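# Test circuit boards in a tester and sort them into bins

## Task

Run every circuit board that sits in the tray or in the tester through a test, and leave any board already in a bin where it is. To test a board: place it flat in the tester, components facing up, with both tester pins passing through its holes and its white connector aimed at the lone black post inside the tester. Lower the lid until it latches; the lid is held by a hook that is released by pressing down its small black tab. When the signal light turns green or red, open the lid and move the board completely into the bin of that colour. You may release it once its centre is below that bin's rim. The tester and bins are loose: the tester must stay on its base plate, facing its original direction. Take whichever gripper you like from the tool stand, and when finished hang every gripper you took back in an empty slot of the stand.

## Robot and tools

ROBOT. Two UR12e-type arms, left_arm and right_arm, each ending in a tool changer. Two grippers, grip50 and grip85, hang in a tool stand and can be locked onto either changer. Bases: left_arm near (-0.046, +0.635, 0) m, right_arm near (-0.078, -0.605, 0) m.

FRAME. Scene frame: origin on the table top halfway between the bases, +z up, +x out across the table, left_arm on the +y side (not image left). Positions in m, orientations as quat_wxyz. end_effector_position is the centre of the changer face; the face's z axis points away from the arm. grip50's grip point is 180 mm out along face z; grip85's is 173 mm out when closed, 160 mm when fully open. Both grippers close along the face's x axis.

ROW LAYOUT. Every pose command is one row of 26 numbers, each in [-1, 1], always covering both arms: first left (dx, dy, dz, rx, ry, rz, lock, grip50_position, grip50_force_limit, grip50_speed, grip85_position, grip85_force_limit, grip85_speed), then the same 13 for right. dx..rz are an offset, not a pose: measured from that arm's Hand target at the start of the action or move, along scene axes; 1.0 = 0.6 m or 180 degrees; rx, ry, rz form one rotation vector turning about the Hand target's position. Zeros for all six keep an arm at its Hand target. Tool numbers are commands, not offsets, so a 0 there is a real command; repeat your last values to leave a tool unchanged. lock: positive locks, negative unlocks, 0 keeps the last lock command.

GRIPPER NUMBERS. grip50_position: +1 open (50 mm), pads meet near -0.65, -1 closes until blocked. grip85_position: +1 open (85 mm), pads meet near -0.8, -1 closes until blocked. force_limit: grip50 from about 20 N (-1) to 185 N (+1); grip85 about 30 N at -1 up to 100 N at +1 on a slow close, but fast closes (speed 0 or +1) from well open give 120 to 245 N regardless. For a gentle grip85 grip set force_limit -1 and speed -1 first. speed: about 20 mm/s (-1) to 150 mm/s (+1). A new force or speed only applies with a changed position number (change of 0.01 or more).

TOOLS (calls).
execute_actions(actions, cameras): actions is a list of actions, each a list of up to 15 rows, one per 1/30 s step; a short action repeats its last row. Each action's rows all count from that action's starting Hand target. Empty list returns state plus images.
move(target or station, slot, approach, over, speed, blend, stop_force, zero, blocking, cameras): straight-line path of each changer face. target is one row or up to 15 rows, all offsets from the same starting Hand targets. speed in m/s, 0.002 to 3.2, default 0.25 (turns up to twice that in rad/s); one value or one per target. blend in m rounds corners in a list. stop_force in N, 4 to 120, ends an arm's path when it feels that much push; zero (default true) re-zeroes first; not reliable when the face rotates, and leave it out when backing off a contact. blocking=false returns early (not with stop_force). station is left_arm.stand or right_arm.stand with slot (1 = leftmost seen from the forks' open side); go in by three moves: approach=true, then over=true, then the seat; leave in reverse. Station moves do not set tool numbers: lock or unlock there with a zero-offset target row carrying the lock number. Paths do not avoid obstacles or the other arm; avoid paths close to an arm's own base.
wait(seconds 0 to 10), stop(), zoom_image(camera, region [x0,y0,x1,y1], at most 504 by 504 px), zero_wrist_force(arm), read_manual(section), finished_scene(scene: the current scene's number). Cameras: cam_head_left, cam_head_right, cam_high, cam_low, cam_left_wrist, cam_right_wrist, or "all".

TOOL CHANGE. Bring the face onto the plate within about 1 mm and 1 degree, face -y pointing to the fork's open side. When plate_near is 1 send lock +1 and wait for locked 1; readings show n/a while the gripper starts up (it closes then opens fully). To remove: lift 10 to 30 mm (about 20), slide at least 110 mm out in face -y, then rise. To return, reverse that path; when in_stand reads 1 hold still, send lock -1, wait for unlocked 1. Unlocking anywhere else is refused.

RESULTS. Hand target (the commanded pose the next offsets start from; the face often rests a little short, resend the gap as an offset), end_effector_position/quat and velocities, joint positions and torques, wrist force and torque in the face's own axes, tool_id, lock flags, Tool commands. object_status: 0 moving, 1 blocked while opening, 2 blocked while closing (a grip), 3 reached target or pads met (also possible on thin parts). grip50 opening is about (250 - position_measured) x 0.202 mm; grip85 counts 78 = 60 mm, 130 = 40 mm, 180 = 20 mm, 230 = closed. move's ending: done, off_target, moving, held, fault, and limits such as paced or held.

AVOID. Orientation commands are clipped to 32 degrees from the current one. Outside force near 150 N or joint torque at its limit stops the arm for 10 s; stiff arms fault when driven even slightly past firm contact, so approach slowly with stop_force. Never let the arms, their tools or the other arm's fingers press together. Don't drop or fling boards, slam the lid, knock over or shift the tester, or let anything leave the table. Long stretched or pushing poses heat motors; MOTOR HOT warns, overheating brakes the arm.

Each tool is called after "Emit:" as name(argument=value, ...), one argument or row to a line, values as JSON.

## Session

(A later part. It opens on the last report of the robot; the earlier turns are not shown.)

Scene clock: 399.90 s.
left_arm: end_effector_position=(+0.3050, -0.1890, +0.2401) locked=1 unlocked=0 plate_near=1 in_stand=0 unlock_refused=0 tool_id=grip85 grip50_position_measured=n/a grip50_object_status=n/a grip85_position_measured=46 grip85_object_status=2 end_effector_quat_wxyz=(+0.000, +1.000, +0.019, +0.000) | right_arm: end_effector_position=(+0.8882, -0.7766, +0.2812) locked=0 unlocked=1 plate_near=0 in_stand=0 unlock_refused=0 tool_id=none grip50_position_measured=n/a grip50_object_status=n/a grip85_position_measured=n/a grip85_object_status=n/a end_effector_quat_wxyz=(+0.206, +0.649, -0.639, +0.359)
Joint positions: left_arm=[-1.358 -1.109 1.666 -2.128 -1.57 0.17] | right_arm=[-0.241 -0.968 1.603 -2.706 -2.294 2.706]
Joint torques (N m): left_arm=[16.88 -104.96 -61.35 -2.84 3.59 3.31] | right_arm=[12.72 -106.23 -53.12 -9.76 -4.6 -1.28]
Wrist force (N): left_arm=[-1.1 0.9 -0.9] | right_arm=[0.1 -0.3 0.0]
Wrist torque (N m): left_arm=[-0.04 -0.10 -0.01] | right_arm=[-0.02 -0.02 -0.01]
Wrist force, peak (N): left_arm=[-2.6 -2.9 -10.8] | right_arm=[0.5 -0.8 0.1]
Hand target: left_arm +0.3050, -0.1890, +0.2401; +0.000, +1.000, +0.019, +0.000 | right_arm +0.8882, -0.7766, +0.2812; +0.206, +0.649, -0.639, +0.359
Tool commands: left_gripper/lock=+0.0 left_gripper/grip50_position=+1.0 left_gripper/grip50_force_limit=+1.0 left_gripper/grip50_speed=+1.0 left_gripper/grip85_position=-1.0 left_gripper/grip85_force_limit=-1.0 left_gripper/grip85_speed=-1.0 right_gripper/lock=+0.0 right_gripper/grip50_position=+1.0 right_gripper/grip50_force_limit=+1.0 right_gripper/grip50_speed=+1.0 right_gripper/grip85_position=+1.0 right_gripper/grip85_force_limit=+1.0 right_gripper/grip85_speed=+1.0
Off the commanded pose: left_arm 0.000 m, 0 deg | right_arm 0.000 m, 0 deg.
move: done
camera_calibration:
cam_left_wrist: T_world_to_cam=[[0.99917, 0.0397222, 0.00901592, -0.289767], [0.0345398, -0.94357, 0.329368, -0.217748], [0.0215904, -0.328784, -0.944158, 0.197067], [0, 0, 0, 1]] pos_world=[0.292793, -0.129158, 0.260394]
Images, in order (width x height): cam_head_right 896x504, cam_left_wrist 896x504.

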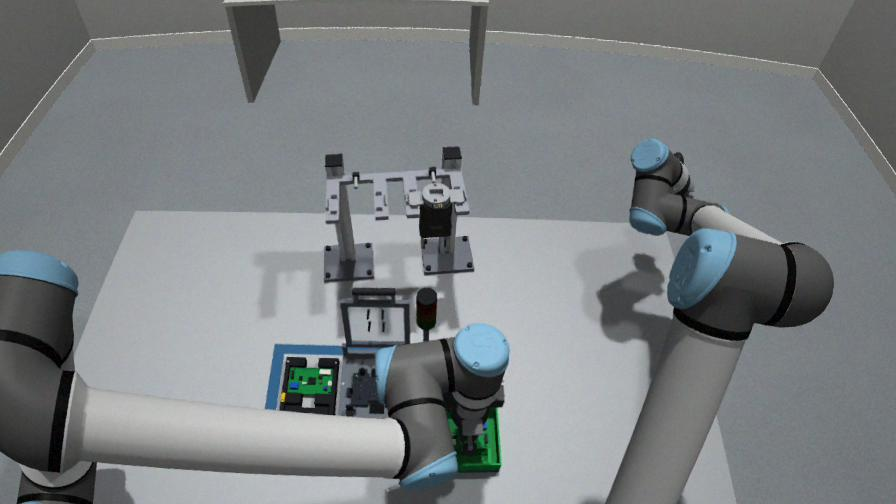

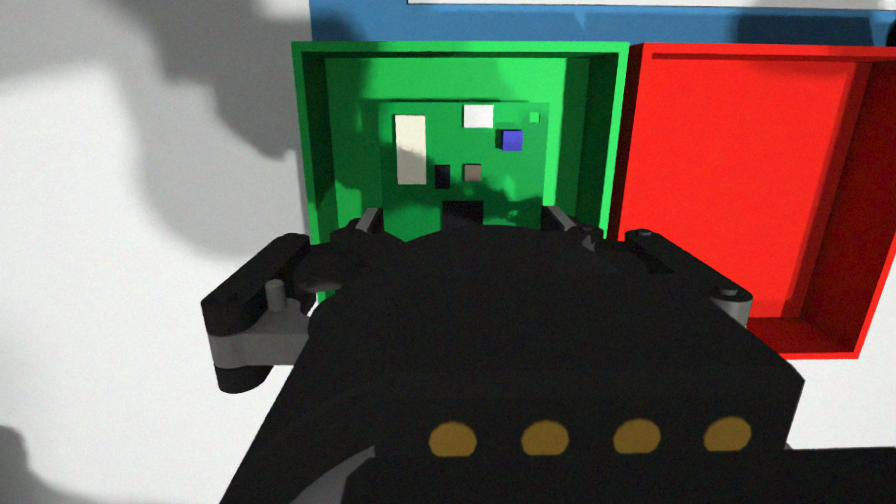

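Emit:
move(
  target=[
    [0,0,-0.055,0,0,0,1,1,1,1,-1,-1,-1,0,0,0,0,0,0,0,1,1,1,1,1,1],
  ],
  speed=0.08,
  stop_force=15,
  cameras=[],
)

Emit:
move(
  target=[
    [0,0,-0.03,0,0,0,1,1,1,1,-1,-1,-1,0,0,0,0,0,0,0,1,1,1,1,1,1],
  ],
  speed=0.01,
  stop_force=4,
  cameras=["cam_left_wrist"],
)

Scene clock: 403.43 s.
left_arm: end_effector_position=(+0.3050, -0.1890, +0.2071) locked=1 unlocked=0 plate_near=1 in_stand=0 unlock_refused=0 tool_id=grip85 grip50_position_measured=n/a grip50_object_status=n/a grip85_position_measured=46 grip85_object_status=2 end_effector_quat_wxyz=(+0.000, +1.000, +0.019, +0.000) | right_arm: end_effector_position=(+0.8882, -0.7766, +0.2812) locked=0 unlocked=1 plate_near=0 in_stand=0 unlock_refused=0 tool_id=none grip50_position_measured=n/a grip50_object_status=n/a grip85_position_measured=n/a grip85_object_status=n/a end_effector_quat_wxyz=(+0.206, +0.649, -0.639, +0.359)
Joint positions: left_arm=[-1.358 -1.079 1.687 -2.18 -1.57 0.17] | right_arm=[-0.241 -0.968 1.603 -2.706 -2.294 2.706]
Joint torques (N m): left_arm=[12.7 -107.04 -60.33 -2.5 2.15 2.61] | right_arm=[15.53 -105.33 -53.85 -9.31 -5 -1.44]
Wrist force (N): left_arm=[-1.2 0.8 -0.7] | right_arm=[0.2 -0.1 0.4]
Wrist torque (N m): left_arm=[-0.07 -0.09 0.04] | right_arm=[-0.01 -0.01 -0.01]
Wrist force, peak (N): left_arm=[-1.2 1.5 -4.4] | right_arm=[0.7 -0.7 -0.1]
Hand target: left_arm +0.3050, -0.1890, +0.2071; +0.000, +1.000, +0.019, +0.000 | right_arm +0.8882, -0.7766, +0.2812; +0.206, +0.649, -0.639, +0.359
Tool commands: left_gripper/lock=+0.0 left_gripper/grip50_position=+1.0 left_gripper/grip50_force_limit=+1.0 left_gripper/grip50_speed=+1.0 left_gripper/grip85_position=-1.0 left_gripper/grip85_force_limit=-1.0 left_gripper/grip85_speed=-1.0 right_gripper/lock=+0.0 right_gripper/grip50_position=+1.0 right_gripper/grip50_force_limit=+1.0 right_gripper/grip50_speed=+1.0 right_gripper/grip85_position=+1.0 right_gripper/grip85_force_limit=+1.0 right_gripper/grip85_speed=+1.0
Off the commanded pose: left_arm 0.000 m, 0 deg | right_arm 0.000 m, 0 deg.
move: done
No camera images: "cameras" was empty.

Scene clock: 405.37 s.
left_arm: end_effector_position=(+0.3050, -0.1890, +0.1987) locked=1 unlocked=0 plate_near=1 in_stand=0 unlock_refused=0 tool_id=grip85 grip50_position_measured=n/a grip50_object_status=n/a grip85_position_measured=46 grip85_object_status=2 end_effector_quat_wxyz=(+0.000, +1.000, +0.019, +0.000) | right_arm: end_effector_position=(+0.8882, -0.7766, +0.2812) locked=0 unlocked=1 plate_near=0 in_stand=0 unlock_refused=0 tool_id=none grip50_position_measured=n/a grip50_object_status=n/a grip85_position_measured=n/a grip85_object_status=n/a end_effector_quat_wxyz=(+0.206, +0.649, -0.639, +0.359)
Joint positions: left_arm=[-1.358 -1.071 1.692 -2.193 -1.57 0.17] | right_arm=[-0.241 -0.968 1.603 -2.706 -2.294 2.706]
Joint torques (N m): left_arm=[10.84 -105.26 -56.77 -2.34 1.85 2.61] | right_arm=[13.51 -106.49 -53.17 -9.5 -4.44 -1.22]
Wrist force (N): left_arm=[-1.1 1.2 -2.8] | right_arm=[0.0 0.0 0.1]
Wrist torque (N m): left_arm=[-0.20 -0.06 0.04] | right_arm=[0.00 0.00 -0.01]
Wrist force, peak (N): left_arm=[-1.9 -2.8 -17.2] | right_arm=[0.6 -0.8 -0.1]
Hand target: left_arm +0.3050, -0.1890, +0.1987; +0.000, +1.000, +0.019, +0.000 (not the last commanded pose) | right_arm +0.8882, -0.7766, +0.2812; +0.206, +0.649, -0.639, +0.359
Tool commands: left_gripper/lock=+0.0 left_gripper/grip50_position=+1.0 left_gripper/grip50_force_limit=+1.0 left_gripper/grip50_speed=+1.0 left_gripper/grip85_position=-1.0 left_gripper/grip85_force_limit=-1.0 left_gripper/grip85_speed=-1.0 right_gripper/lock=+0.0 right_gripper/grip50_position=+1.0 right_gripper/grip50_force_limit=+1.0 right_gripper/grip50_speed=+1.0 right_gripper/grip85_position=+1.0 right_gripper/grip85_force_limit=+1.0 right_gripper/grip85_speed=+1.0
Off the commanded pose: left_arm 0.010 m, 0 deg | right_arm 0.000 m, 0 deg.
move: contact (left_arm)
camera_calibration:
cam_left_wrist: T_world_to_cam=[[0.99917, 0.039722, 0.00901948, -0.289399], [0.0345412, -0.943612, 0.329248, -0.203997], [0.0215893, -0.328663, -0.944201, 0.158036], [0, 0, 0, 1]] pos_world=[0.292793, -0.129058, 0.218994]
Images, in order (width x height): cam_left_wrist 896x504.

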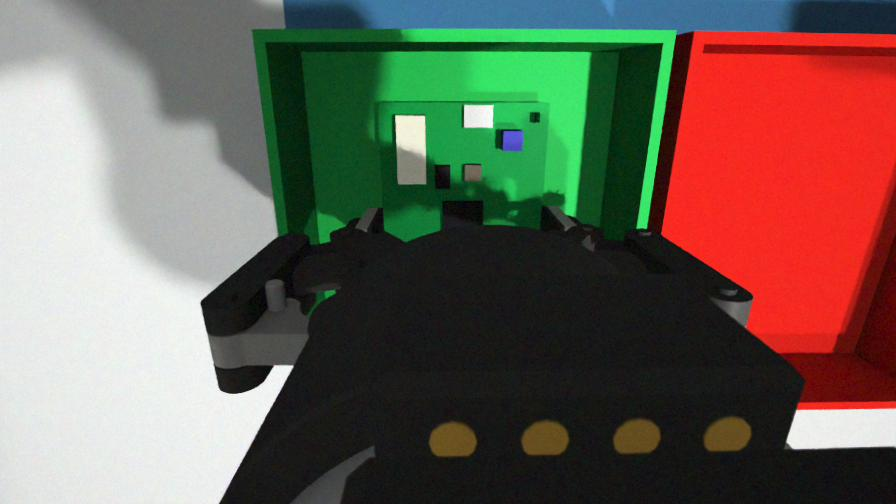

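Emit:
move(
  target=[
    [0,0,-0.0005,0,0,0,1,1,1,1,0.78,-1,-1,0,0,0,0,0,0,0,1,1,1,1,1,1],
  ],
  speed=0.02,
  cameras=["cam_left_wrist"],
)

Emit:
move(
  target=[
    [0,0,0.1,0,0,0,1,1,1,1,0.78,-1,-1,0,0,0,0,0,0,0,1,1,1,1,1,1],
  ],
  speed=0.08,
  cameras=["cam_left_wrist"],
)

Scene clock: 409.20 s.
left_arm: end_effector_position=(+0.3050, -0.1890, +0.1985) locked=1 unlocked=0 plate_near=1 in_stand=0 unlock_refused=0 tool_id=grip85 grip50_position_measured=n/a grip50_object_status=n/a grip85_position_measured=31 grip85_object_status=3 end_effector_quat_wxyz=(+0.000, +1.000, +0.019, +0.000) | right_arm: end_effector_position=(+0.8882, -0.7766, +0.2812) locked=0 unlocked=1 plate_near=0 in_stand=0 unlock_refused=0 tool_id=none grip50_position_measured=n/a grip50_object_status=n/a grip85_position_measured=n/a grip85_object_status=n/a end_effector_quat_wxyz=(+0.206, +0.649, -0.639, +0.359)
Joint positions: left_arm=[-1.358 -1.071 1.693 -2.193 -1.57 0.17] | right_arm=[-0.241 -0.968 1.603 -2.706 -2.294 2.706]
Joint torques (N m): left_arm=[9.69 -88.12 -46.42 -11.2 1.78 2.78] | right_arm=[14.22 -107.61 -53.81 -9.32 -4.63 -1.32]
Wrist force (N): left_arm=[-1.2 0.6 -1.3] | right_arm=[0.4 -0.3 0.0]
Wrist torque (N m): left_arm=[-0.09 -0.09 0.05] | right_arm=[-0.03 -0.04 -0.01]
Wrist force, peak (N): left_arm=[-1.2 1.4 -3.1] | right_arm=[0.6 -0.8 -0.3]
Hand target: left_arm +0.3050, -0.1890, +0.1984; +0.000, +1.000, +0.019, +0.000 | right_arm +0.8882, -0.7766, +0.2812; +0.206, +0.649, -0.639, +0.359
Tool commands: left_gripper/lock=+0.0 left_gripper/grip50_position=+1.0 left_gripper/grip50_force_limit=+1.0 left_gripper/grip50_speed=+1.0 left_gripper/grip85_position=+0.78 left_gripper/grip85_force_limit=-1.0 left_gripper/grip85_speed=-1.0 right_gripper/lock=+0.0 right_gripper/grip50_position=+1.0 right_gripper/grip50_force_limit=+1.0 right_gripper/grip50_speed=+1.0 right_gripper/grip85_position=+1.0 right_gripper/grip85_force_limit=+1.0 right_gripper/grip85_speed=+1.0
Off the commanded pose: left_arm 0.000 m, 0 deg | right_arm 0.000 m, 0 deg.
move: done
camera_calibration:
cam_left_wrist: T_world_to_cam=[[0.99917, 0.0397232, 0.00901965, -0.289393], [0.0345415, -0.9436, 0.32928, -0.204032], [0.021591, -0.328695, -0.944189, 0.157808], [0, 0, 0, 1]] pos_world=[0.292793, -0.129158, 0.218794]
Images, in order (width x height): cam_left_wrist 896x504.

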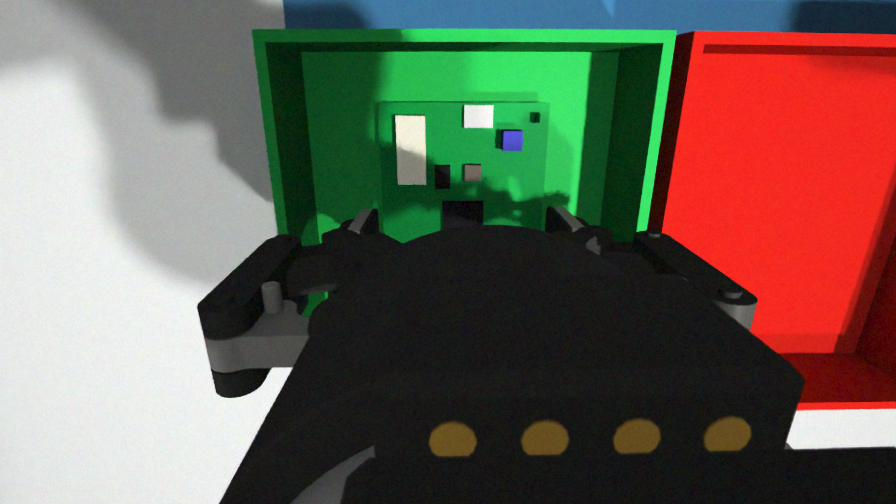

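Scene clock: 410.27 s.
left_arm: end_effector_position=(+0.3050, -0.1890, +0.2585) locked=1 unlocked=0 plate_near=1 in_stand=0 unlock_refused=0 tool_id=grip85 grip50_position_measured=n/a grip50_object_status=n/a grip85_position_measured=31 grip85_object_status=3 end_effector_quat_wxyz=(+0.000, +1.000, +0.019, +0.000) end_effector_velocity=(+0.000, +0.000, -0.002) end_effector_angular_velocity=(-0.002, -0.001, +0.000) | right_arm: end_effector_position=(+0.8882, -0.7766, +0.2812) locked=0 unlocked=1 plate_near=0 in_stand=0 unlock_refused=0 tool_id=none grip50_position_measured=n/a grip50_object_status=n/a grip85_position_measured=n/a grip85_object_status=n/a end_effector_quat_wxyz=(+0.206, +0.649, -0.639, +0.359)
Joint positions: left_arm=[-1.358 -1.124 1.652 -2.099 -1.57 0.17] | right_arm=[-0.241 -0.968 1.603 -2.706 -2.294 2.706]
Joint velocities: left_arm=[0 0.001 0.002 -0.006 0.001 0] | right_arm=[within noise]
Joint torques (N m): left_arm=[11.52 -89.42 -48.92 -10 1.55 3.09] | right_arm=[12.65 -105.1 -54.44 -8.92 -4.63 -1.23]
Wrist force (N): left_arm=[-1.1 0.8 -1.1] | right_arm=[0.5 0.2 0.4]
Wrist torque (N m): left_arm=[-0.03 -0.11 -0.02] | right_arm=[0.02 -0.03 -0.01]
Wrist force, peak (N): left_arm=[-1.4 1.1 -4.6] | right_arm=[0.8 0.2 0.2]
Hand target: left_arm +0.3050, -0.1890, +0.2584; +0.000, +1.000, +0.019, +0.000 | right_arm +0.8882, -0.7766, +0.2812; +0.206, +0.649, -0.639, +0.359
Tool commands: left_gripper/lock=+0.0 left_gripper/grip50_position=+1.0 left_gripper/grip50_force_limit=+1.0 left_gripper/grip50_speed=+1.0 left_gripper/grip85_position=+0.78 left_gripper/grip85_force_limit=-1.0 left_gripper/grip85_speed=-1.0 right_gripper/lock=+0.0 right_gripper/grip50_position=+1.0 right_gripper/grip50_force_limit=+1.0 right_gripper/grip50_speed=+1.0 right_gripper/grip85_position=+1.0 right_gripper/grip85_force_limit=+1.0 right_gripper/grip85_speed=+1.0
Off the commanded pose: left_arm 0.000 m, 0 deg | right_arm 0.000 m, 0 deg.
move: done
camera_calibration:
cam_left_wrist: T_world_to_cam=[[0.99917, 0.0397204, 0.00902415, -0.289939], [0.0345401, -0.943643, 0.329159, -0.223666], [0.0215899, -0.328574, -0.944231, 0.214519], [0, 0, 0, 1]] pos_world=[0.292793, -0.129058, 0.278794]
Images, in order (width x height): cam_left_wrist 896x504.

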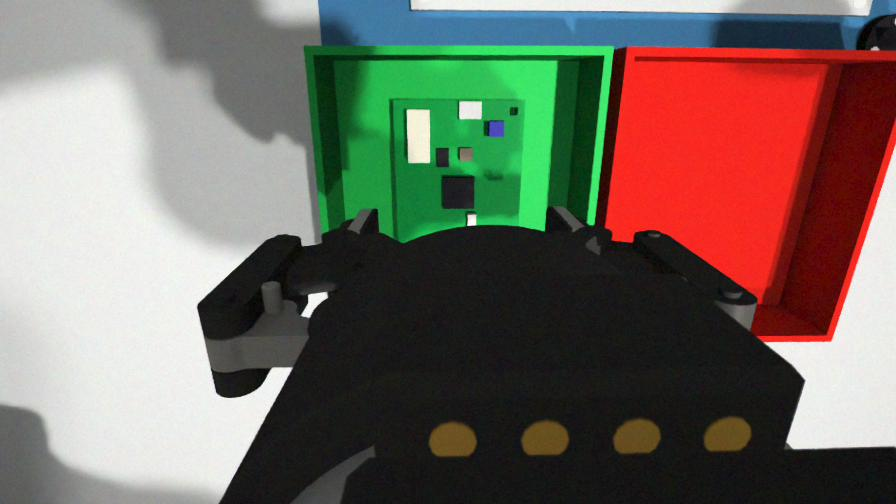

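Emit:
move(
  target=[
    [0,0,0.15,0,0,0,1,1,1,1,0.78,-1,-1,0,0,0,0,0,0,0,1,1,1,1,1,1],
    [0.1083,0.315,0.15,0,0,0.5,1,1,1,1,0.78,-1,-1,0,0,0,0,0,0,0,1,1,1,1,1,1],
    [0.2255,0.6253,0.15,0,0,0.9989,1,1,1,1,0.78,-1,-1,0,0,0,0,0,0,0,1,1,1,1,1,1],
    [0.2255,0.6253,0.0027,0,0,0.9989,1,1,1,1,0.78,-1,-1,0,0,0,0,0,0,0,1,1,1,1,1,1],
  ],
  speed=[0.15,0.4,0.4,0.12],
  blend=[0.03,0.03,0.02,0],
  cameras=["cam_left_wrist"],
)

Scene clock: 425.87 s.
left_arm: end_effector_position=(+0.4403, +0.1862, +0.2601) locked=1 unlocked=0 plate_near=1 in_stand=0 unlock_refused=0 tool_id=grip85 grip50_position_measured=n/a grip50_object_status=n/a grip85_position_measured=31 grip85_object_status=3 end_effector_quat_wxyz=(+0.000, -0.017, +1.000, +0.000) | right_arm: end_effector_position=(+0.8882, -0.7766, +0.2812) locked=0 unlocked=1 plate_near=0 in_stand=0 unlock_refused=0 tool_id=none grip50_position_measured=n/a grip50_object_status=n/a grip85_position_measured=n/a grip85_object_status=n/a end_effector_quat_wxyz=(+0.206, +0.649, -0.639, +0.359)
Joint positions: left_arm=[-1.005 -1.47 2.114 -2.214 -1.571 -2.616] | right_arm=[-0.241 -0.968 1.603 -2.706 -2.294 2.706]
Joint torques (N m): left_arm=[-8.49 -60.21 -57.53 -3.37 3.11 -2.64] | right_arm=[12.75 -108.26 -54.22 -9.42 -4.3 -1.39]
Wrist force (N): left_arm=[-1.6 0.2 -1.1] | right_arm=[0.3 -0.1 0.2]
Wrist torque (N m): left_arm=[-0.15 -0.08 -0.11] | right_arm=[0.00 -0.02 -0.01]
Wrist force, peak (N): left_arm=[-2.6 3.7 -6.0] | right_arm=[0.7 -0.3 0.5]
Hand target: left_arm +0.4403, +0.1862, +0.2600; +0.000, -0.017, +1.000, +0.000 | right_arm +0.8882, -0.7766, +0.2812; +0.206, +0.649, -0.639, +0.359
Tool commands: left_gripper/lock=+0.0 left_gripper/grip50_position=+1.0 left_gripper/grip50_force_limit=+1.0 left_gripper/grip50_speed=+1.0 left_gripper/grip85_position=+0.78 left_gripper/grip85_force_limit=-1.0 left_gripper/grip85_speed=-1.0 right_gripper/lock=+0.0 right_gripper/grip50_position=+1.0 right_gripper/grip50_force_limit=+1.0 right_gripper/grip50_speed=+1.0 right_gripper/grip85_position=+1.0 right_gripper/grip85_force_limit=+1.0 right_gripper/grip85_speed=+1.0
Off the commanded pose: left_arm 0.000 m, 0 deg | right_arm 0.000 m, 0 deg.
move: done
camera_calibration:
cam_left_wrist: T_world_to_cam=[[-0.9993, -0.036306, 0.0089757, 0.454161], [-0.0313307, 0.943743, 0.329192, -0.197372], [-0.0204224, 0.328681, -0.94422, 0.232464], [0, 0, 0, 1]] pos_world=[0.452407, 0.126351, 0.280394]
Images, in order (width x height): cam_left_wrist 896x504.

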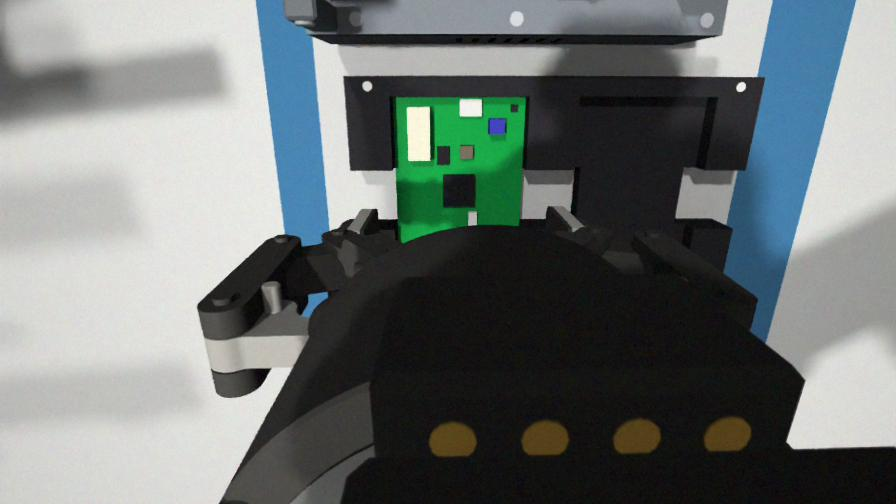

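Emit:
zoom_image(
  camera="cam_left_wrist",
  region=[380, 70, 560, 250],
)

Scaled by 2.800 from the camera's 896x504 image, which has a finer 1280x720 frame.

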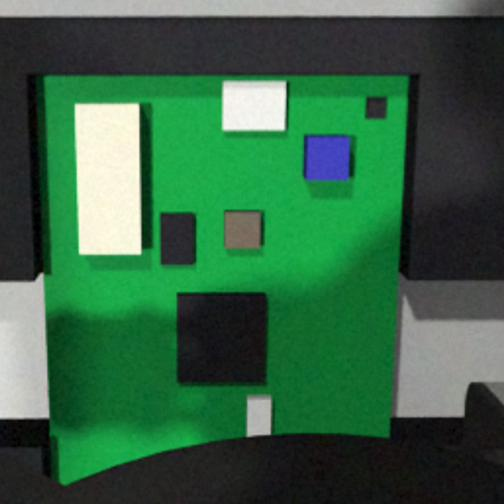

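Emit:
move(
  target=[
    [0,0,-0.1033,0,0,0,1,1,1,1,0.78,-1,-1,0,0,0,0,0,0,0,1,1,1,1,1,1],
  ],
  speed=0.07,
  stop_force=10,
  cameras=["cam_left_wrist"],
)

Scene clock: 434.93 s.
left_arm: end_effector_position=(+0.4403, +0.1862, +0.1981) locked=1 unlocked=0 plate_near=1 in_stand=0 unlock_refused=0 tool_id=grip85 grip50_position_measured=n/a grip50_object_status=n/a grip85_position_measured=31 grip85_object_status=3 end_effector_quat_wxyz=(+0.000, -0.017, +1.000, +0.000) | right_arm: end_effector_position=(+0.8882, -0.7766, +0.2812) locked=0 unlocked=1 plate_near=0 in_stand=0 unlock_refused=0 tool_id=none grip50_position_measured=n/a grip50_object_status=n/a grip85_position_measured=n/a grip85_object_status=n/a end_effector_quat_wxyz=(+0.206, +0.649, -0.639, +0.359)
Joint positions: left_arm=[-1.005 -1.392 2.163 -2.341 -1.571 -2.616] | right_arm=[-0.241 -0.968 1.603 -2.706 -2.294 2.706]
Joint torques (N m): left_arm=[13.76 -71.67 -55.17 -2.57 -0.4 2.31] | right_arm=[15.18 -104.32 -53.43 -9.36 -5.06 -1.43]
Wrist force (N): left_arm=[-0.9 0.5 -1.2] | right_arm=[-0.1 -0.3 -0.1]
Wrist torque (N m): left_arm=[-0.08 -0.12 -0.09] | right_arm=[-0.02 0.01 0.00]
Wrist force, peak (N): left_arm=[-1.9 -0.2 -5.0] | right_arm=[0.6 -0.6 0.4]
Hand target: left_arm +0.4403, +0.1862, +0.1981; +0.000, -0.017, +1.000, +0.000 | right_arm +0.8882, -0.7766, +0.2812; +0.206, +0.649, -0.639, +0.359
Tool commands: left_gripper/lock=+0.0 left_gripper/grip50_position=+1.0 left_gripper/grip50_force_limit=+1.0 left_gripper/grip50_speed=+1.0 left_gripper/grip85_position=+0.78 left_gripper/grip85_force_limit=-1.0 left_gripper/grip85_speed=-1.0 right_gripper/lock=+0.0 right_gripper/grip50_position=+1.0 right_gripper/grip50_force_limit=+1.0 right_gripper/grip50_speed=+1.0 right_gripper/grip85_position=+1.0 right_gripper/grip85_force_limit=+1.0 right_gripper/grip85_speed=+1.0
Off the commanded pose: left_arm 0.000 m, 0 deg | right_arm 0.000 m, 0 deg.
move: done
camera_calibration:
cam_left_wrist: T_world_to_cam=[[-0.999304, -0.036212, 0.00900583, 0.4547], [-0.0312302, 0.943716, 0.32928, -0.177023], [-0.0204228, 0.32877, -0.944189, 0.173905], [0, 0, 0, 1]] pos_world=[0.452407, 0.12635, 0.218394]
Images, in order (width x height): cam_left_wrist 896x504.

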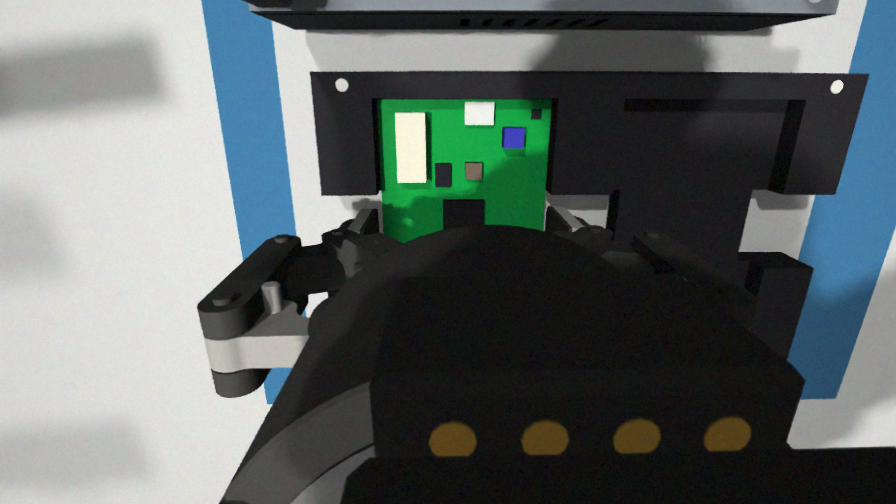

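Board is centered. Grip.

Emit:
move(
  target=[
    [0,0,0,0,0,0,1,1,1,1,-1,-1,-1,0,0,0,0,0,0,0,1,1,1,1,1,1],
  ],
  speed=0.05,
  cameras=["cam_left_wrist"],
)

Scene clock: 436.53 s.
left_arm: end_effector_position=(+0.4403, +0.1862, +0.1981) locked=1 unlocked=0 plate_near=1 in_stand=0 unlock_refused=0 tool_id=grip85 grip50_position_measured=n/a grip50_object_status=n/a grip85_position_measured=46 grip85_object_status=2 end_effector_quat_wxyz=(+0.000, -0.017, +1.000, +0.000) | right_arm: end_effector_position=(+0.8882, -0.7766, +0.2812) locked=0 unlocked=1 plate_near=0 in_stand=0 unlock_refused=0 tool_id=none grip50_position_measured=n/a grip50_object_status=n/a grip85_position_measured=n/a grip85_object_status=n/a end_effector_quat_wxyz=(+0.206, +0.649, -0.639, +0.359)
Joint positions: left_arm=[-1.005 -1.392 2.163 -2.341 -1.571 -2.616] | right_arm=[-0.241 -0.968 1.603 -2.706 -2.294 2.706]
Joint torques (N m): left_arm=[13.37 -62.95 -49.85 -3.29 -1.98 2.6] | right_arm=[14.75 -106.36 -54 -8.96 -4.73 -1.14]
Wrist force (N): left_arm=[0.8 3.8 -11.7] | right_arm=[0.2 -0.3 0.1]
Wrist torque (N m): left_arm=[-0.76 0.34 -0.08] | right_arm=[-0.01 -0.02 -0.01]
Wrist force, peak (N): left_arm=[0.8 4.1 -12.0] | right_arm=[0.1 -0.3 0.9]
Hand target: left_arm +0.4403, +0.1862, +0.1981; +0.000, -0.017, +1.000, +0.000 | right_arm +0.8882, -0.7766, +0.2812; +0.206, +0.649, -0.639, +0.359
Tool commands: left_gripper/lock=+0.0 left_gripper/grip50_position=+1.0 left_gripper/grip50_force_limit=+1.0 left_gripper/grip50_speed=+1.0 left_gripper/grip85_position=-1.0 left_gripper/grip85_force_limit=-1.0 left_gripper/grip85_speed=-1.0 right_gripper/lock=+0.0 right_gripper/grip50_position=+1.0 right_gripper/grip50_force_limit=+1.0 right_gripper/grip50_speed=+1.0 right_gripper/grip85_position=+1.0 right_gripper/grip85_force_limit=+1.0 right_gripper/grip85_speed=+1.0
Off the commanded pose: left_arm 0.000 m, 0 deg | right_arm 0.000 m, 0 deg.
move: done
camera_calibration:
cam_left_wrist: T_world_to_cam=[[-0.9993, -0.036306, 0.0089757, 0.454714], [-0.0313307, 0.943743, 0.329192, -0.176868], [-0.0204224, 0.328681, -0.94422, 0.173955], [0, 0, 0, 1]] pos_world=[0.452407, 0.126251, 0.218394]
Images, in order (width x height): cam_left_wrist 896x504.

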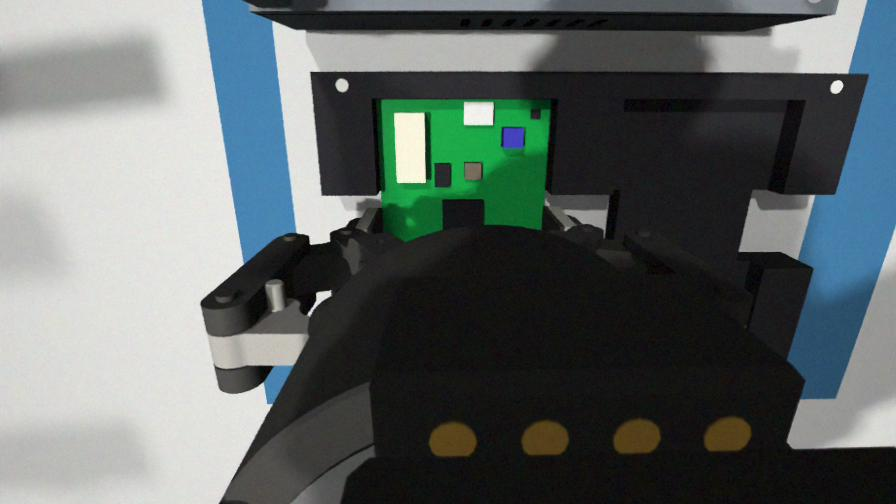

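Emit:
move(
  target=[
    [0,0,0.025,0,0,0,1,1,1,1,-1,-1,-1,0,0,0,0,0,0,0,1,1,1,1,1,1],
    [0,0,0.25,0,0,0,1,1,1,1,-1,-1,-1,0,0,0,0,0,0,0,1,1,1,1,1,1],
    [-0.0338,-0.1437,0.25,0,0,-0.5,1,1,1,1,-1,-1,-1,0,0,0,0,0,0,0,1,1,1,1,1,1],
    [-0.06,-0.287,0.22,0,0,-0.9991,1,1,1,1,-1,-1,-1,0,0,0,0,0,0,0,1,1,1,1,1,1],
  ],
  speed=[0.03,0.15,0.4,0.4],
  blend=[0.005,0.03,0.03,0],
  cameras=["cam_left_wrist","cam_low"],
)

Scene clock: 446.83 s.
left_arm: end_effector_position=(+0.4043, +0.0139, +0.3301) locked=1 unlocked=0 plate_near=1 in_stand=0 unlock_refused=0 tool_id=grip85 grip50_position_measured=n/a grip50_object_status=n/a grip85_position_measured=46 grip85_object_status=2 end_effector_quat_wxyz=(+0.000, +1.000, +0.019, +0.000) | right_arm: end_effector_position=(+0.8882, -0.7766, +0.2812) locked=0 unlocked=1 plate_near=0 in_stand=0 unlock_refused=0 tool_id=none grip50_position_measured=n/a grip50_object_status=n/a grip85_position_measured=n/a grip85_object_status=n/a end_effector_quat_wxyz=(+0.206, +0.649, -0.639, +0.359)
Joint positions: left_arm=[-1.166 -1.373 1.854 -2.053 -1.57 0.361] | right_arm=[-0.241 -0.968 1.603 -2.706 -2.294 2.706]
Joint torques (N m): left_arm=[16.9 -84.15 -48.04 -8.07 -3.69 2.64] | right_arm=[11.61 -105.59 -54.5 -9.06 -4.52 -1.66]
Wrist force (N): left_arm=[-1.9 0.3 -1.2] | right_arm=[0.5 -0.5 0.1]
Wrist torque (N m): left_arm=[-0.07 -0.04 -0.01] | right_arm=[-0.03 -0.04 -0.01]
Wrist force, peak (N): left_arm=[0.9 4.1 -12.2] | right_arm=[0.8 -0.3 0.2]
Hand target: left_arm +0.4043, +0.0140, +0.3301; +0.000, +1.000, +0.019, +0.000 | right_arm +0.8882, -0.7766, +0.2812; +0.206, +0.649, -0.639, +0.359
Tool commands: left_gripper/lock=+0.0 left_gripper/grip50_position=+1.0 left_gripper/grip50_force_limit=+1.0 left_gripper/grip50_speed=+1.0 left_gripper/grip85_position=-1.0 left_gripper/grip85_force_limit=-1.0 left_gripper/grip85_speed=-1.0 right_gripper/lock=+0.0 right_gripper/grip50_position=+1.0 right_gripper/grip50_force_limit=+1.0 right_gripper/grip50_speed=+1.0 right_gripper/grip85_position=+1.0 right_gripper/grip85_force_limit=+1.0 right_gripper/grip85_speed=+1.0
Off the commanded pose: left_arm 0.000 m, 0 deg | right_arm 0.000 m, 0 deg.
move: done
camera_calibration:
cam_left_wrist: T_world_to_cam=[[0.999189, 0.0392194, 0.00909094, -0.397752], [0.0340404, -0.94359, 0.329362, -0.0591667], [0.0214955, -0.328786, -0.94416, 0.346647], [0, 0, 0, 1]] pos_world=[0.391993, 0.0737432, 0.350394]
Images, in order (width x height): cam_low 896x504, cam_left_wrist 896x504.

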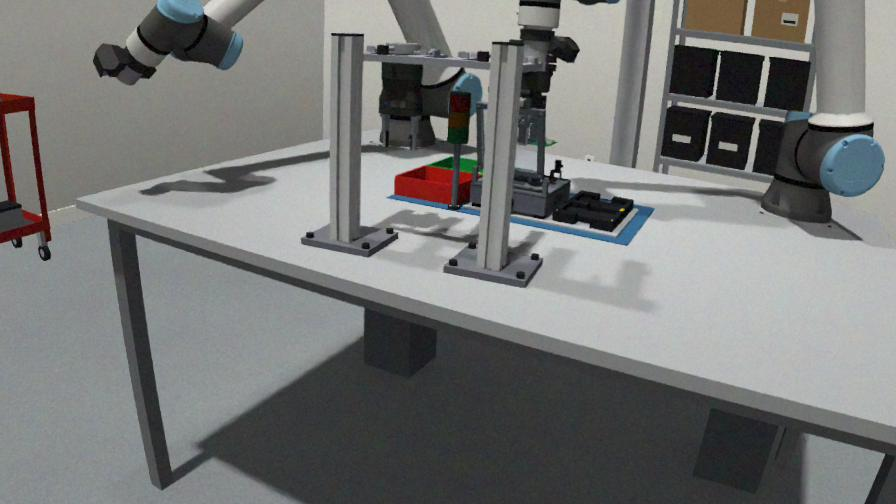

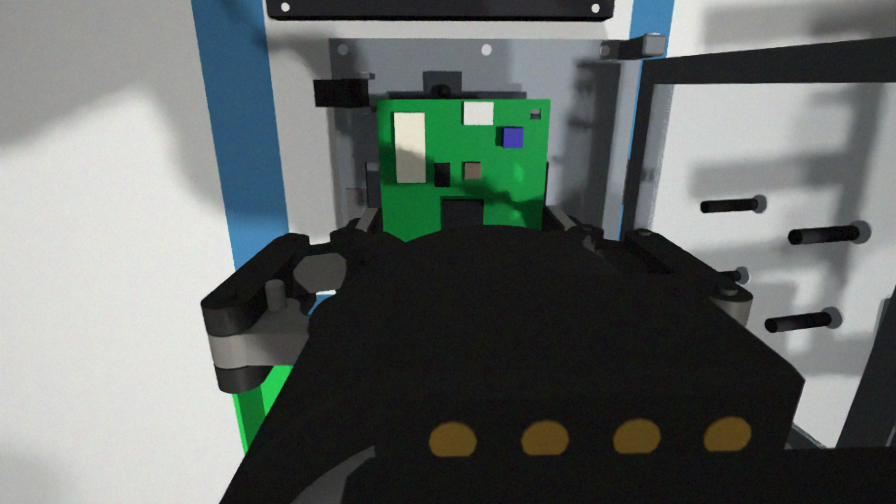

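Emit:
zoom_image(
  camera="cam_left_wrist",
  region=[360, 80, 570, 240],
)

Scaled by 2.400 from the camera's 896x504 image, which has a finer 1280x720 frame.

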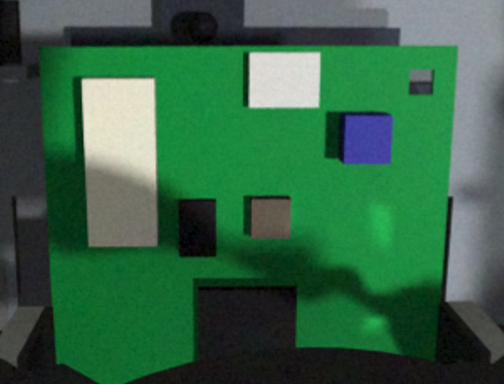

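Emit:
move(
  target=[
    [0,-0.0023,-0.0917,0,0,0,1,1,1,1,-1,-1,-1,0,0,0,0,0,0,0,1,1,1,1,1,1],
  ],
  speed=0.1,
  stop_force=12,
  cameras=["cam_left_wrist"],
)

Emit:
zoom_image(
  camera="cam_left_wrist",
  region=[420, 80, 600, 200],
)

Scene clock: 456.17 s.
left_arm: end_effector_position=(+0.4043, +0.0126, +0.2750) locked=1 unlocked=0 plate_near=1 in_stand=0 unlock_refused=0 tool_id=grip85 grip50_position_measured=n/a grip50_object_status=n/a grip85_position_measured=46 grip85_object_status=2 end_effector_quat_wxyz=(+0.000, +1.000, +0.019, +0.000) | right_arm: end_effector_position=(+0.8882, -0.7766, +0.2812) locked=0 unlocked=1 plate_near=0 in_stand=0 unlock_refused=0 tool_id=none grip50_position_measured=n/a grip50_object_status=n/a grip85_position_measured=n/a grip85_object_status=n/a end_effector_quat_wxyz=(+0.206, +0.649, -0.639, +0.359)
Joint positions: left_arm=[-1.167 -1.324 1.903 -2.151 -1.57 0.361] | right_arm=[-0.241 -0.968 1.603 -2.706 -2.294 2.706]
Joint torques (N m): left_arm=[-12.48 -84.73 -62.24 -2.91 2.18 -1.71] | right_arm=[13.46 -106.15 -54.1 -9.17 -4.63 -1.15]
Wrist force (N): left_arm=[-1.4 0.4 -1.1] | right_arm=[0.2 -0.1 -0.2]
Wrist torque (N m): left_arm=[-0.01 -0.12 0.05] | right_arm=[0.00 -0.01 -0.01]
Wrist force, peak (N): left_arm=[-1.4 0.8 -5.8] | right_arm=[0.7 -0.6 0.2]
Hand target: left_arm +0.4043, +0.0126, +0.2750; +0.000, +1.000, +0.019, +0.000 | right_arm +0.8882, -0.7766, +0.2812; +0.206, +0.649, -0.639, +0.359
Tool commands: left_gripper/lock=+0.0 left_gripper/grip50_position=+1.0 left_gripper/grip50_force_limit=+1.0 left_gripper/grip50_speed=+1.0 left_gripper/grip85_position=-1.0 left_gripper/grip85_force_limit=-1.0 left_gripper/grip85_speed=-1.0 right_gripper/lock=+0.0 right_gripper/grip50_position=+1.0 right_gripper/grip50_force_limit=+1.0 right_gripper/grip50_speed=+1.0 right_gripper/grip85_position=+1.0 right_gripper/grip85_force_limit=+1.0 right_gripper/grip85_speed=+1.0
Off the commanded pose: left_arm 0.000 m, 0 deg | right_arm 0.000 m, 0 deg.
move: done
camera_calibration:
cam_left_wrist: T_world_to_cam=[[0.999195, 0.0390905, 0.00903463, -0.397281], [0.03394, -0.943637, 0.329238, -0.0420751], [0.0213955, -0.328666, -0.944204, 0.294271], [0, 0, 0, 1]] pos_world=[0.392093, 0.0725432, 0.295294]
Images, in order (width x height): cam_left_wrist 896x504.

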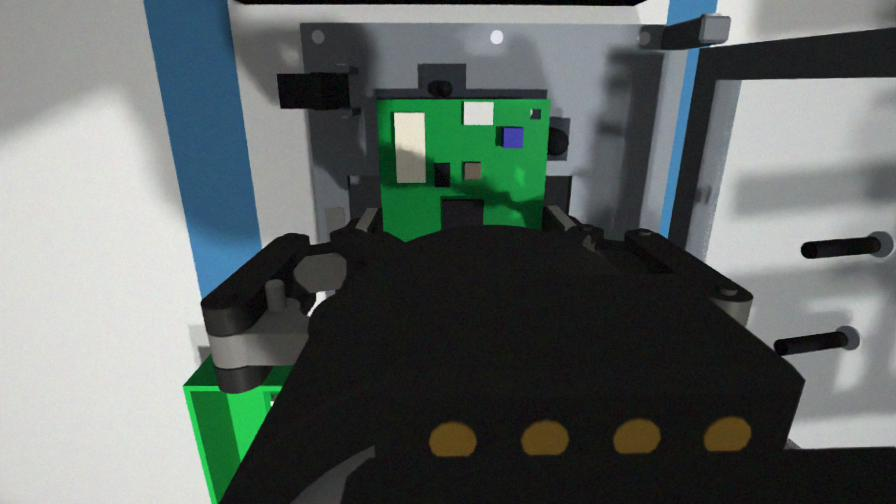

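Scaled by 2.800 from the camera's 896x504 image, which has a finer 1280x720 frame.

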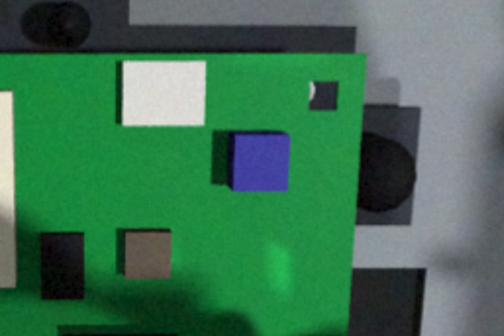

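Emit:
move(
  target=[
    [0,0,-0.0358,0,0,0,1,1,1,1,-1,-1,-1,0,0,0,0,0,0,0,1,1,1,1,1,1],
  ],
  speed=0.012,
  stop_force=6,
  cameras=["cam_left_wrist"],
)

Emit:
zoom_image(
  camera="cam_left_wrist",
  region=[360, 80, 600, 200],
)

Scene clock: 469.07 s.
left_arm: end_effector_position=(+0.4043, +0.0126, +0.2541) locked=1 unlocked=0 plate_near=1 in_stand=0 unlock_refused=0 tool_id=grip85 grip50_position_measured=n/a grip50_object_status=n/a grip85_position_measured=46 grip85_object_status=2 end_effector_quat_wxyz=(+0.000, +1.000, +0.019, +0.000) | right_arm: end_effector_position=(+0.8882, -0.7766, +0.2812) locked=0 unlocked=1 plate_near=0 in_stand=0 unlock_refused=0 tool_id=none grip50_position_measured=n/a grip50_object_status=n/a grip85_position_measured=n/a grip85_object_status=n/a end_effector_quat_wxyz=(+0.206, +0.649, -0.639, +0.359)
Joint positions: left_arm=[-1.167 -1.303 1.92 -2.188 -1.57 0.361] | right_arm=[-0.241 -0.968 1.603 -2.706 -2.294 2.706]
Joint torques (N m): left_arm=[-8.06 -90.21 -61.37 -3.12 2.44 2.17] | right_arm=[12.97 -105.09 -53.32 -9.07 -4.45 -1.32]
Wrist force (N): left_arm=[-1.5 1.8 2.6] | right_arm=[0.3 -0.2 0.1]
Wrist torque (N m): left_arm=[-0.13 -0.11 0.53] | right_arm=[-0.01 -0.02 -0.01]
Wrist force, peak (N): left_arm=[-3.8 -1.0 -8.8] | right_arm=[0.4 0.1 0.8]
Hand target: left_arm +0.4043, +0.0126, +0.2542; +0.000, +1.000, +0.019, +0.000 (not the last commanded pose) | right_arm +0.8882, -0.7766, +0.2812; +0.206, +0.649, -0.639, +0.359
Tool commands: left_gripper/lock=+0.0 left_gripper/grip50_position=+1.0 left_gripper/grip50_force_limit=+1.0 left_gripper/grip50_speed=+1.0 left_gripper/grip85_position=-1.0 left_gripper/grip85_force_limit=-1.0 left_gripper/grip85_speed=-1.0 right_gripper/lock=+0.0 right_gripper/grip50_position=+1.0 right_gripper/grip50_force_limit=+1.0 right_gripper/grip50_speed=+1.0 right_gripper/grip85_position=+1.0 right_gripper/grip85_force_limit=+1.0 right_gripper/grip85_speed=+1.0
Off the commanded pose: left_arm 0.001 m, 0 deg | right_arm 0.000 m, 0 deg.
move: contact (left_arm)
camera_calibration:
cam_left_wrist: T_world_to_cam=[[0.999195, 0.0390879, 0.00903555, -0.397092], [0.0339373, -0.943637, 0.329238, -0.035193], [0.0213955, -0.328666, -0.944204, 0.274537], [0, 0, 0, 1]] pos_world=[0.392093, 0.0725432, 0.274394]
Images, in order (width x height): cam_left_wrist 896x504.

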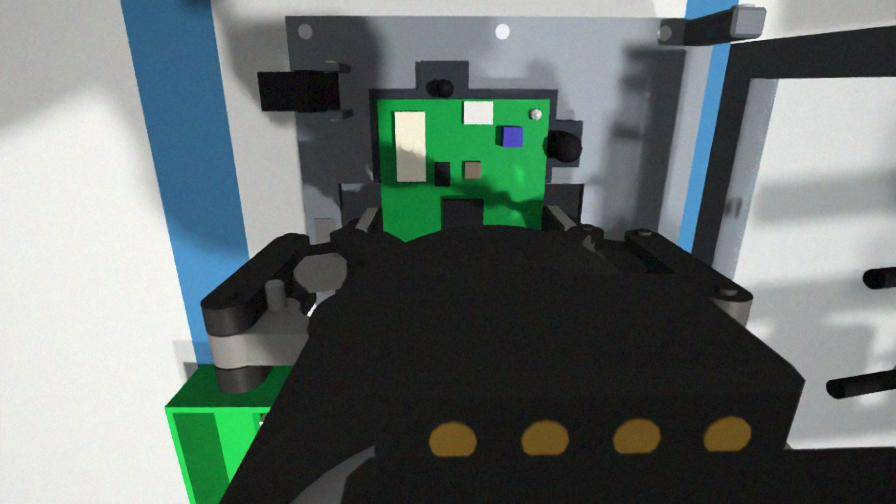

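Scaled by 2.100 from the camera's 896x504 image, which has a finer 1280x720 frame.

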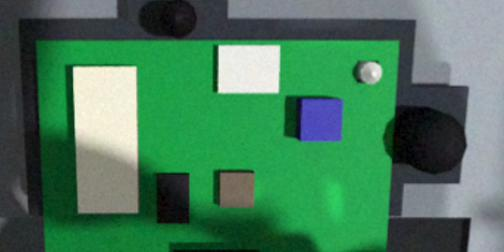

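Emit:
move(
  target=[
    [0,0,0.0005,0,0,0,1,1,1,1,0.78,-1,-1,0,0,0,0,0,0,0,1,1,1,1,1,1],
  ],
  speed=0.02,
  cameras=["cam_left_wrist"],
)

Emit:
move(
  target=[
    [0,0,0.03,0,0,0,1,1,1,1,0.78,-1,-1,0,0,0,0,0,0,0,1,1,1,1,1,1],
    [0,0,0.18,0,0,0,1,1,1,1,0.78,-1,-1,0,0,0,0,0,0,0,1,1,1,1,1,1],
  ],
  speed=[0.03,0.15],
  blend=[0.005,0],
  cameras=["cam_left_wrist"],
)

Scene clock: 472.03 s.
left_arm: end_effector_position=(+0.4043, +0.0126, +0.2545) locked=1 unlocked=0 plate_near=1 in_stand=0 unlock_refused=0 tool_id=grip85 grip50_position_measured=n/a grip50_object_status=n/a grip85_position_measured=31 grip85_object_status=3 end_effector_quat_wxyz=(+0.000, +1.000, +0.019, +0.000) | right_arm: end_effector_position=(+0.8882, -0.7766, +0.2812) locked=0 unlocked=1 plate_near=0 in_stand=0 unlock_refused=0 tool_id=none grip50_position_measured=n/a grip50_object_status=n/a grip85_position_measured=n/a grip85_object_status=n/a end_effector_quat_wxyz=(+0.206, +0.649, -0.639, +0.359)
Joint positions: left_arm=[-1.167 -1.304 1.92 -2.188 -1.57 0.361] | right_arm=[-0.241 -0.968 1.603 -2.706 -2.294 2.706]
Joint torques (N m): left_arm=[-10.87 -82.56 -60.12 -2.7 1.91 2.84] | right_arm=[12.1 -106.07 -52.68 -8.93 -5.01 -1.12]
Wrist force (N): left_arm=[-1.2 0.4 -1.4] | right_arm=[0.1 -0.4 0.2]
Wrist torque (N m): left_arm=[-0.03 -0.13 0.09] | right_arm=[-0.02 -0.01 -0.01]
Wrist force, peak (N): left_arm=[-1.4 1.9 2.9] | right_arm=[0.7 -0.7 -0.1]
Hand target: left_arm +0.4043, +0.0126, +0.2545; +0.000, +1.000, +0.019, +0.000 | right_arm +0.8882, -0.7766, +0.2812; +0.206, +0.649, -0.639, +0.359
Tool commands: left_gripper/lock=+0.0 left_gripper/grip50_position=+1.0 left_gripper/grip50_force_limit=+1.0 left_gripper/grip50_speed=+1.0 left_gripper/grip85_position=+0.78 left_gripper/grip85_force_limit=-1.0 left_gripper/grip85_speed=-1.0 right_gripper/lock=+0.0 right_gripper/grip50_position=+1.0 right_gripper/grip50_force_limit=+1.0 right_gripper/grip50_speed=+1.0 right_gripper/grip85_position=+1.0 right_gripper/grip85_force_limit=+1.0 right_gripper/grip85_speed=+1.0
Off the commanded pose: left_arm 0.000 m, 0 deg | right_arm 0.000 m, 0 deg.
move: done
camera_calibration:
cam_left_wrist: T_world_to_cam=[[0.999195, 0.0390914, 0.0090343, -0.397095], [0.033941, -0.943637, 0.329238, -0.0353262], [0.0213955, -0.328666, -0.944204, 0.274915], [0, 0, 0, 1]] pos_world=[0.392093, 0.0725432, 0.274794]
Images, in order (width x height): cam_left_wrist 896x504.

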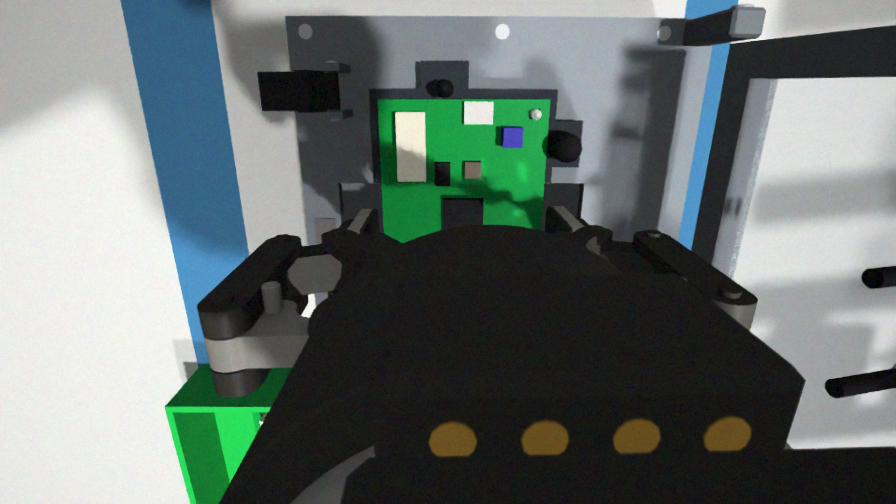

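Scene clock: 473.67 s.
left_arm: end_effector_position=(+0.4043, +0.0127, +0.3624) locked=1 unlocked=0 plate_near=1 in_stand=0 unlock_refused=0 tool_id=grip85 grip50_position_measured=n/a grip50_object_status=n/a grip85_position_measured=31 grip85_object_status=3 end_effector_quat_wxyz=(+0.000, +1.000, +0.019, +0.000) | right_arm: end_effector_position=(+0.8882, -0.7766, +0.2812) locked=0 unlocked=1 plate_near=0 in_stand=0 unlock_refused=0 tool_id=none grip50_position_measured=n/a grip50_object_status=n/a grip85_position_measured=n/a grip85_object_status=n/a end_effector_quat_wxyz=(+0.206, +0.649, -0.639, +0.359)
Joint positions: left_arm=[-1.167 -1.395 1.818 -1.994 -1.57 0.361] | right_arm=[-0.241 -0.968 1.603 -2.706 -2.294 2.706]
Joint torques (N m): left_arm=[-6.91 -73.85 -56.35 -10.03 2.52 1.84] | right_arm=[15.59 -102.86 -52.89 -9.3 -4.41 -1.43]
Wrist force (N): left_arm=[-1.9 0.5 -1.5] | right_arm=[0.4 0.0 0.0]
Wrist torque (N m): left_arm=[-0.07 -0.05 0.03] | right_arm=[0.00 -0.03 -0.01]
Wrist force, peak (N): left_arm=[-1.8 0.7 -7.0] | right_arm=[0.4 -0.6 0.3]
Hand target: left_arm +0.4043, +0.0126, +0.3625; +0.000, +1.000, +0.019, +0.000 | right_arm +0.8882, -0.7766, +0.2812; +0.206, +0.649, -0.639, +0.359
Tool commands: left_gripper/lock=+0.0 left_gripper/grip50_position=+1.0 left_gripper/grip50_force_limit=+1.0 left_gripper/grip50_speed=+1.0 left_gripper/grip85_position=+0.78 left_gripper/grip85_force_limit=-1.0 left_gripper/grip85_speed=-1.0 right_gripper/lock=+0.0 right_gripper/grip50_position=+1.0 right_gripper/grip50_force_limit=+1.0 right_gripper/grip50_speed=+1.0 right_gripper/grip85_position=+1.0 right_gripper/grip85_force_limit=+1.0 right_gripper/grip85_speed=+1.0
Off the commanded pose: left_arm 0.000 m, 0 deg | right_arm 0.000 m, 0 deg.
move: done
camera_calibration:
cam_left_wrist: T_world_to_cam=[[0.999195, 0.0390889, 0.00903923, -0.398072], [0.033939, -0.943668, 0.329149, -0.0708142], [0.0213961, -0.328577, -0.944235, 0.3768], [0, 0, 0, 1]] pos_world=[0.392093, 0.0725429, 0.382694]
Images, in order (width x height): cam_left_wrist 896x504.

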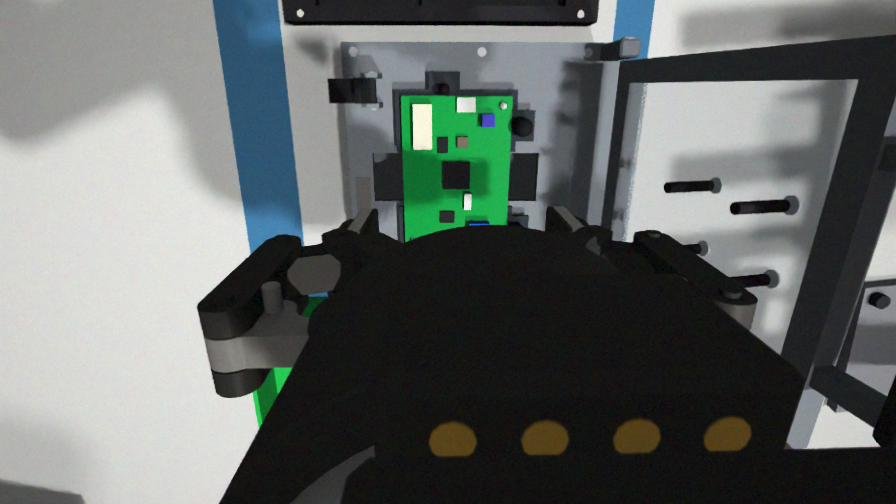

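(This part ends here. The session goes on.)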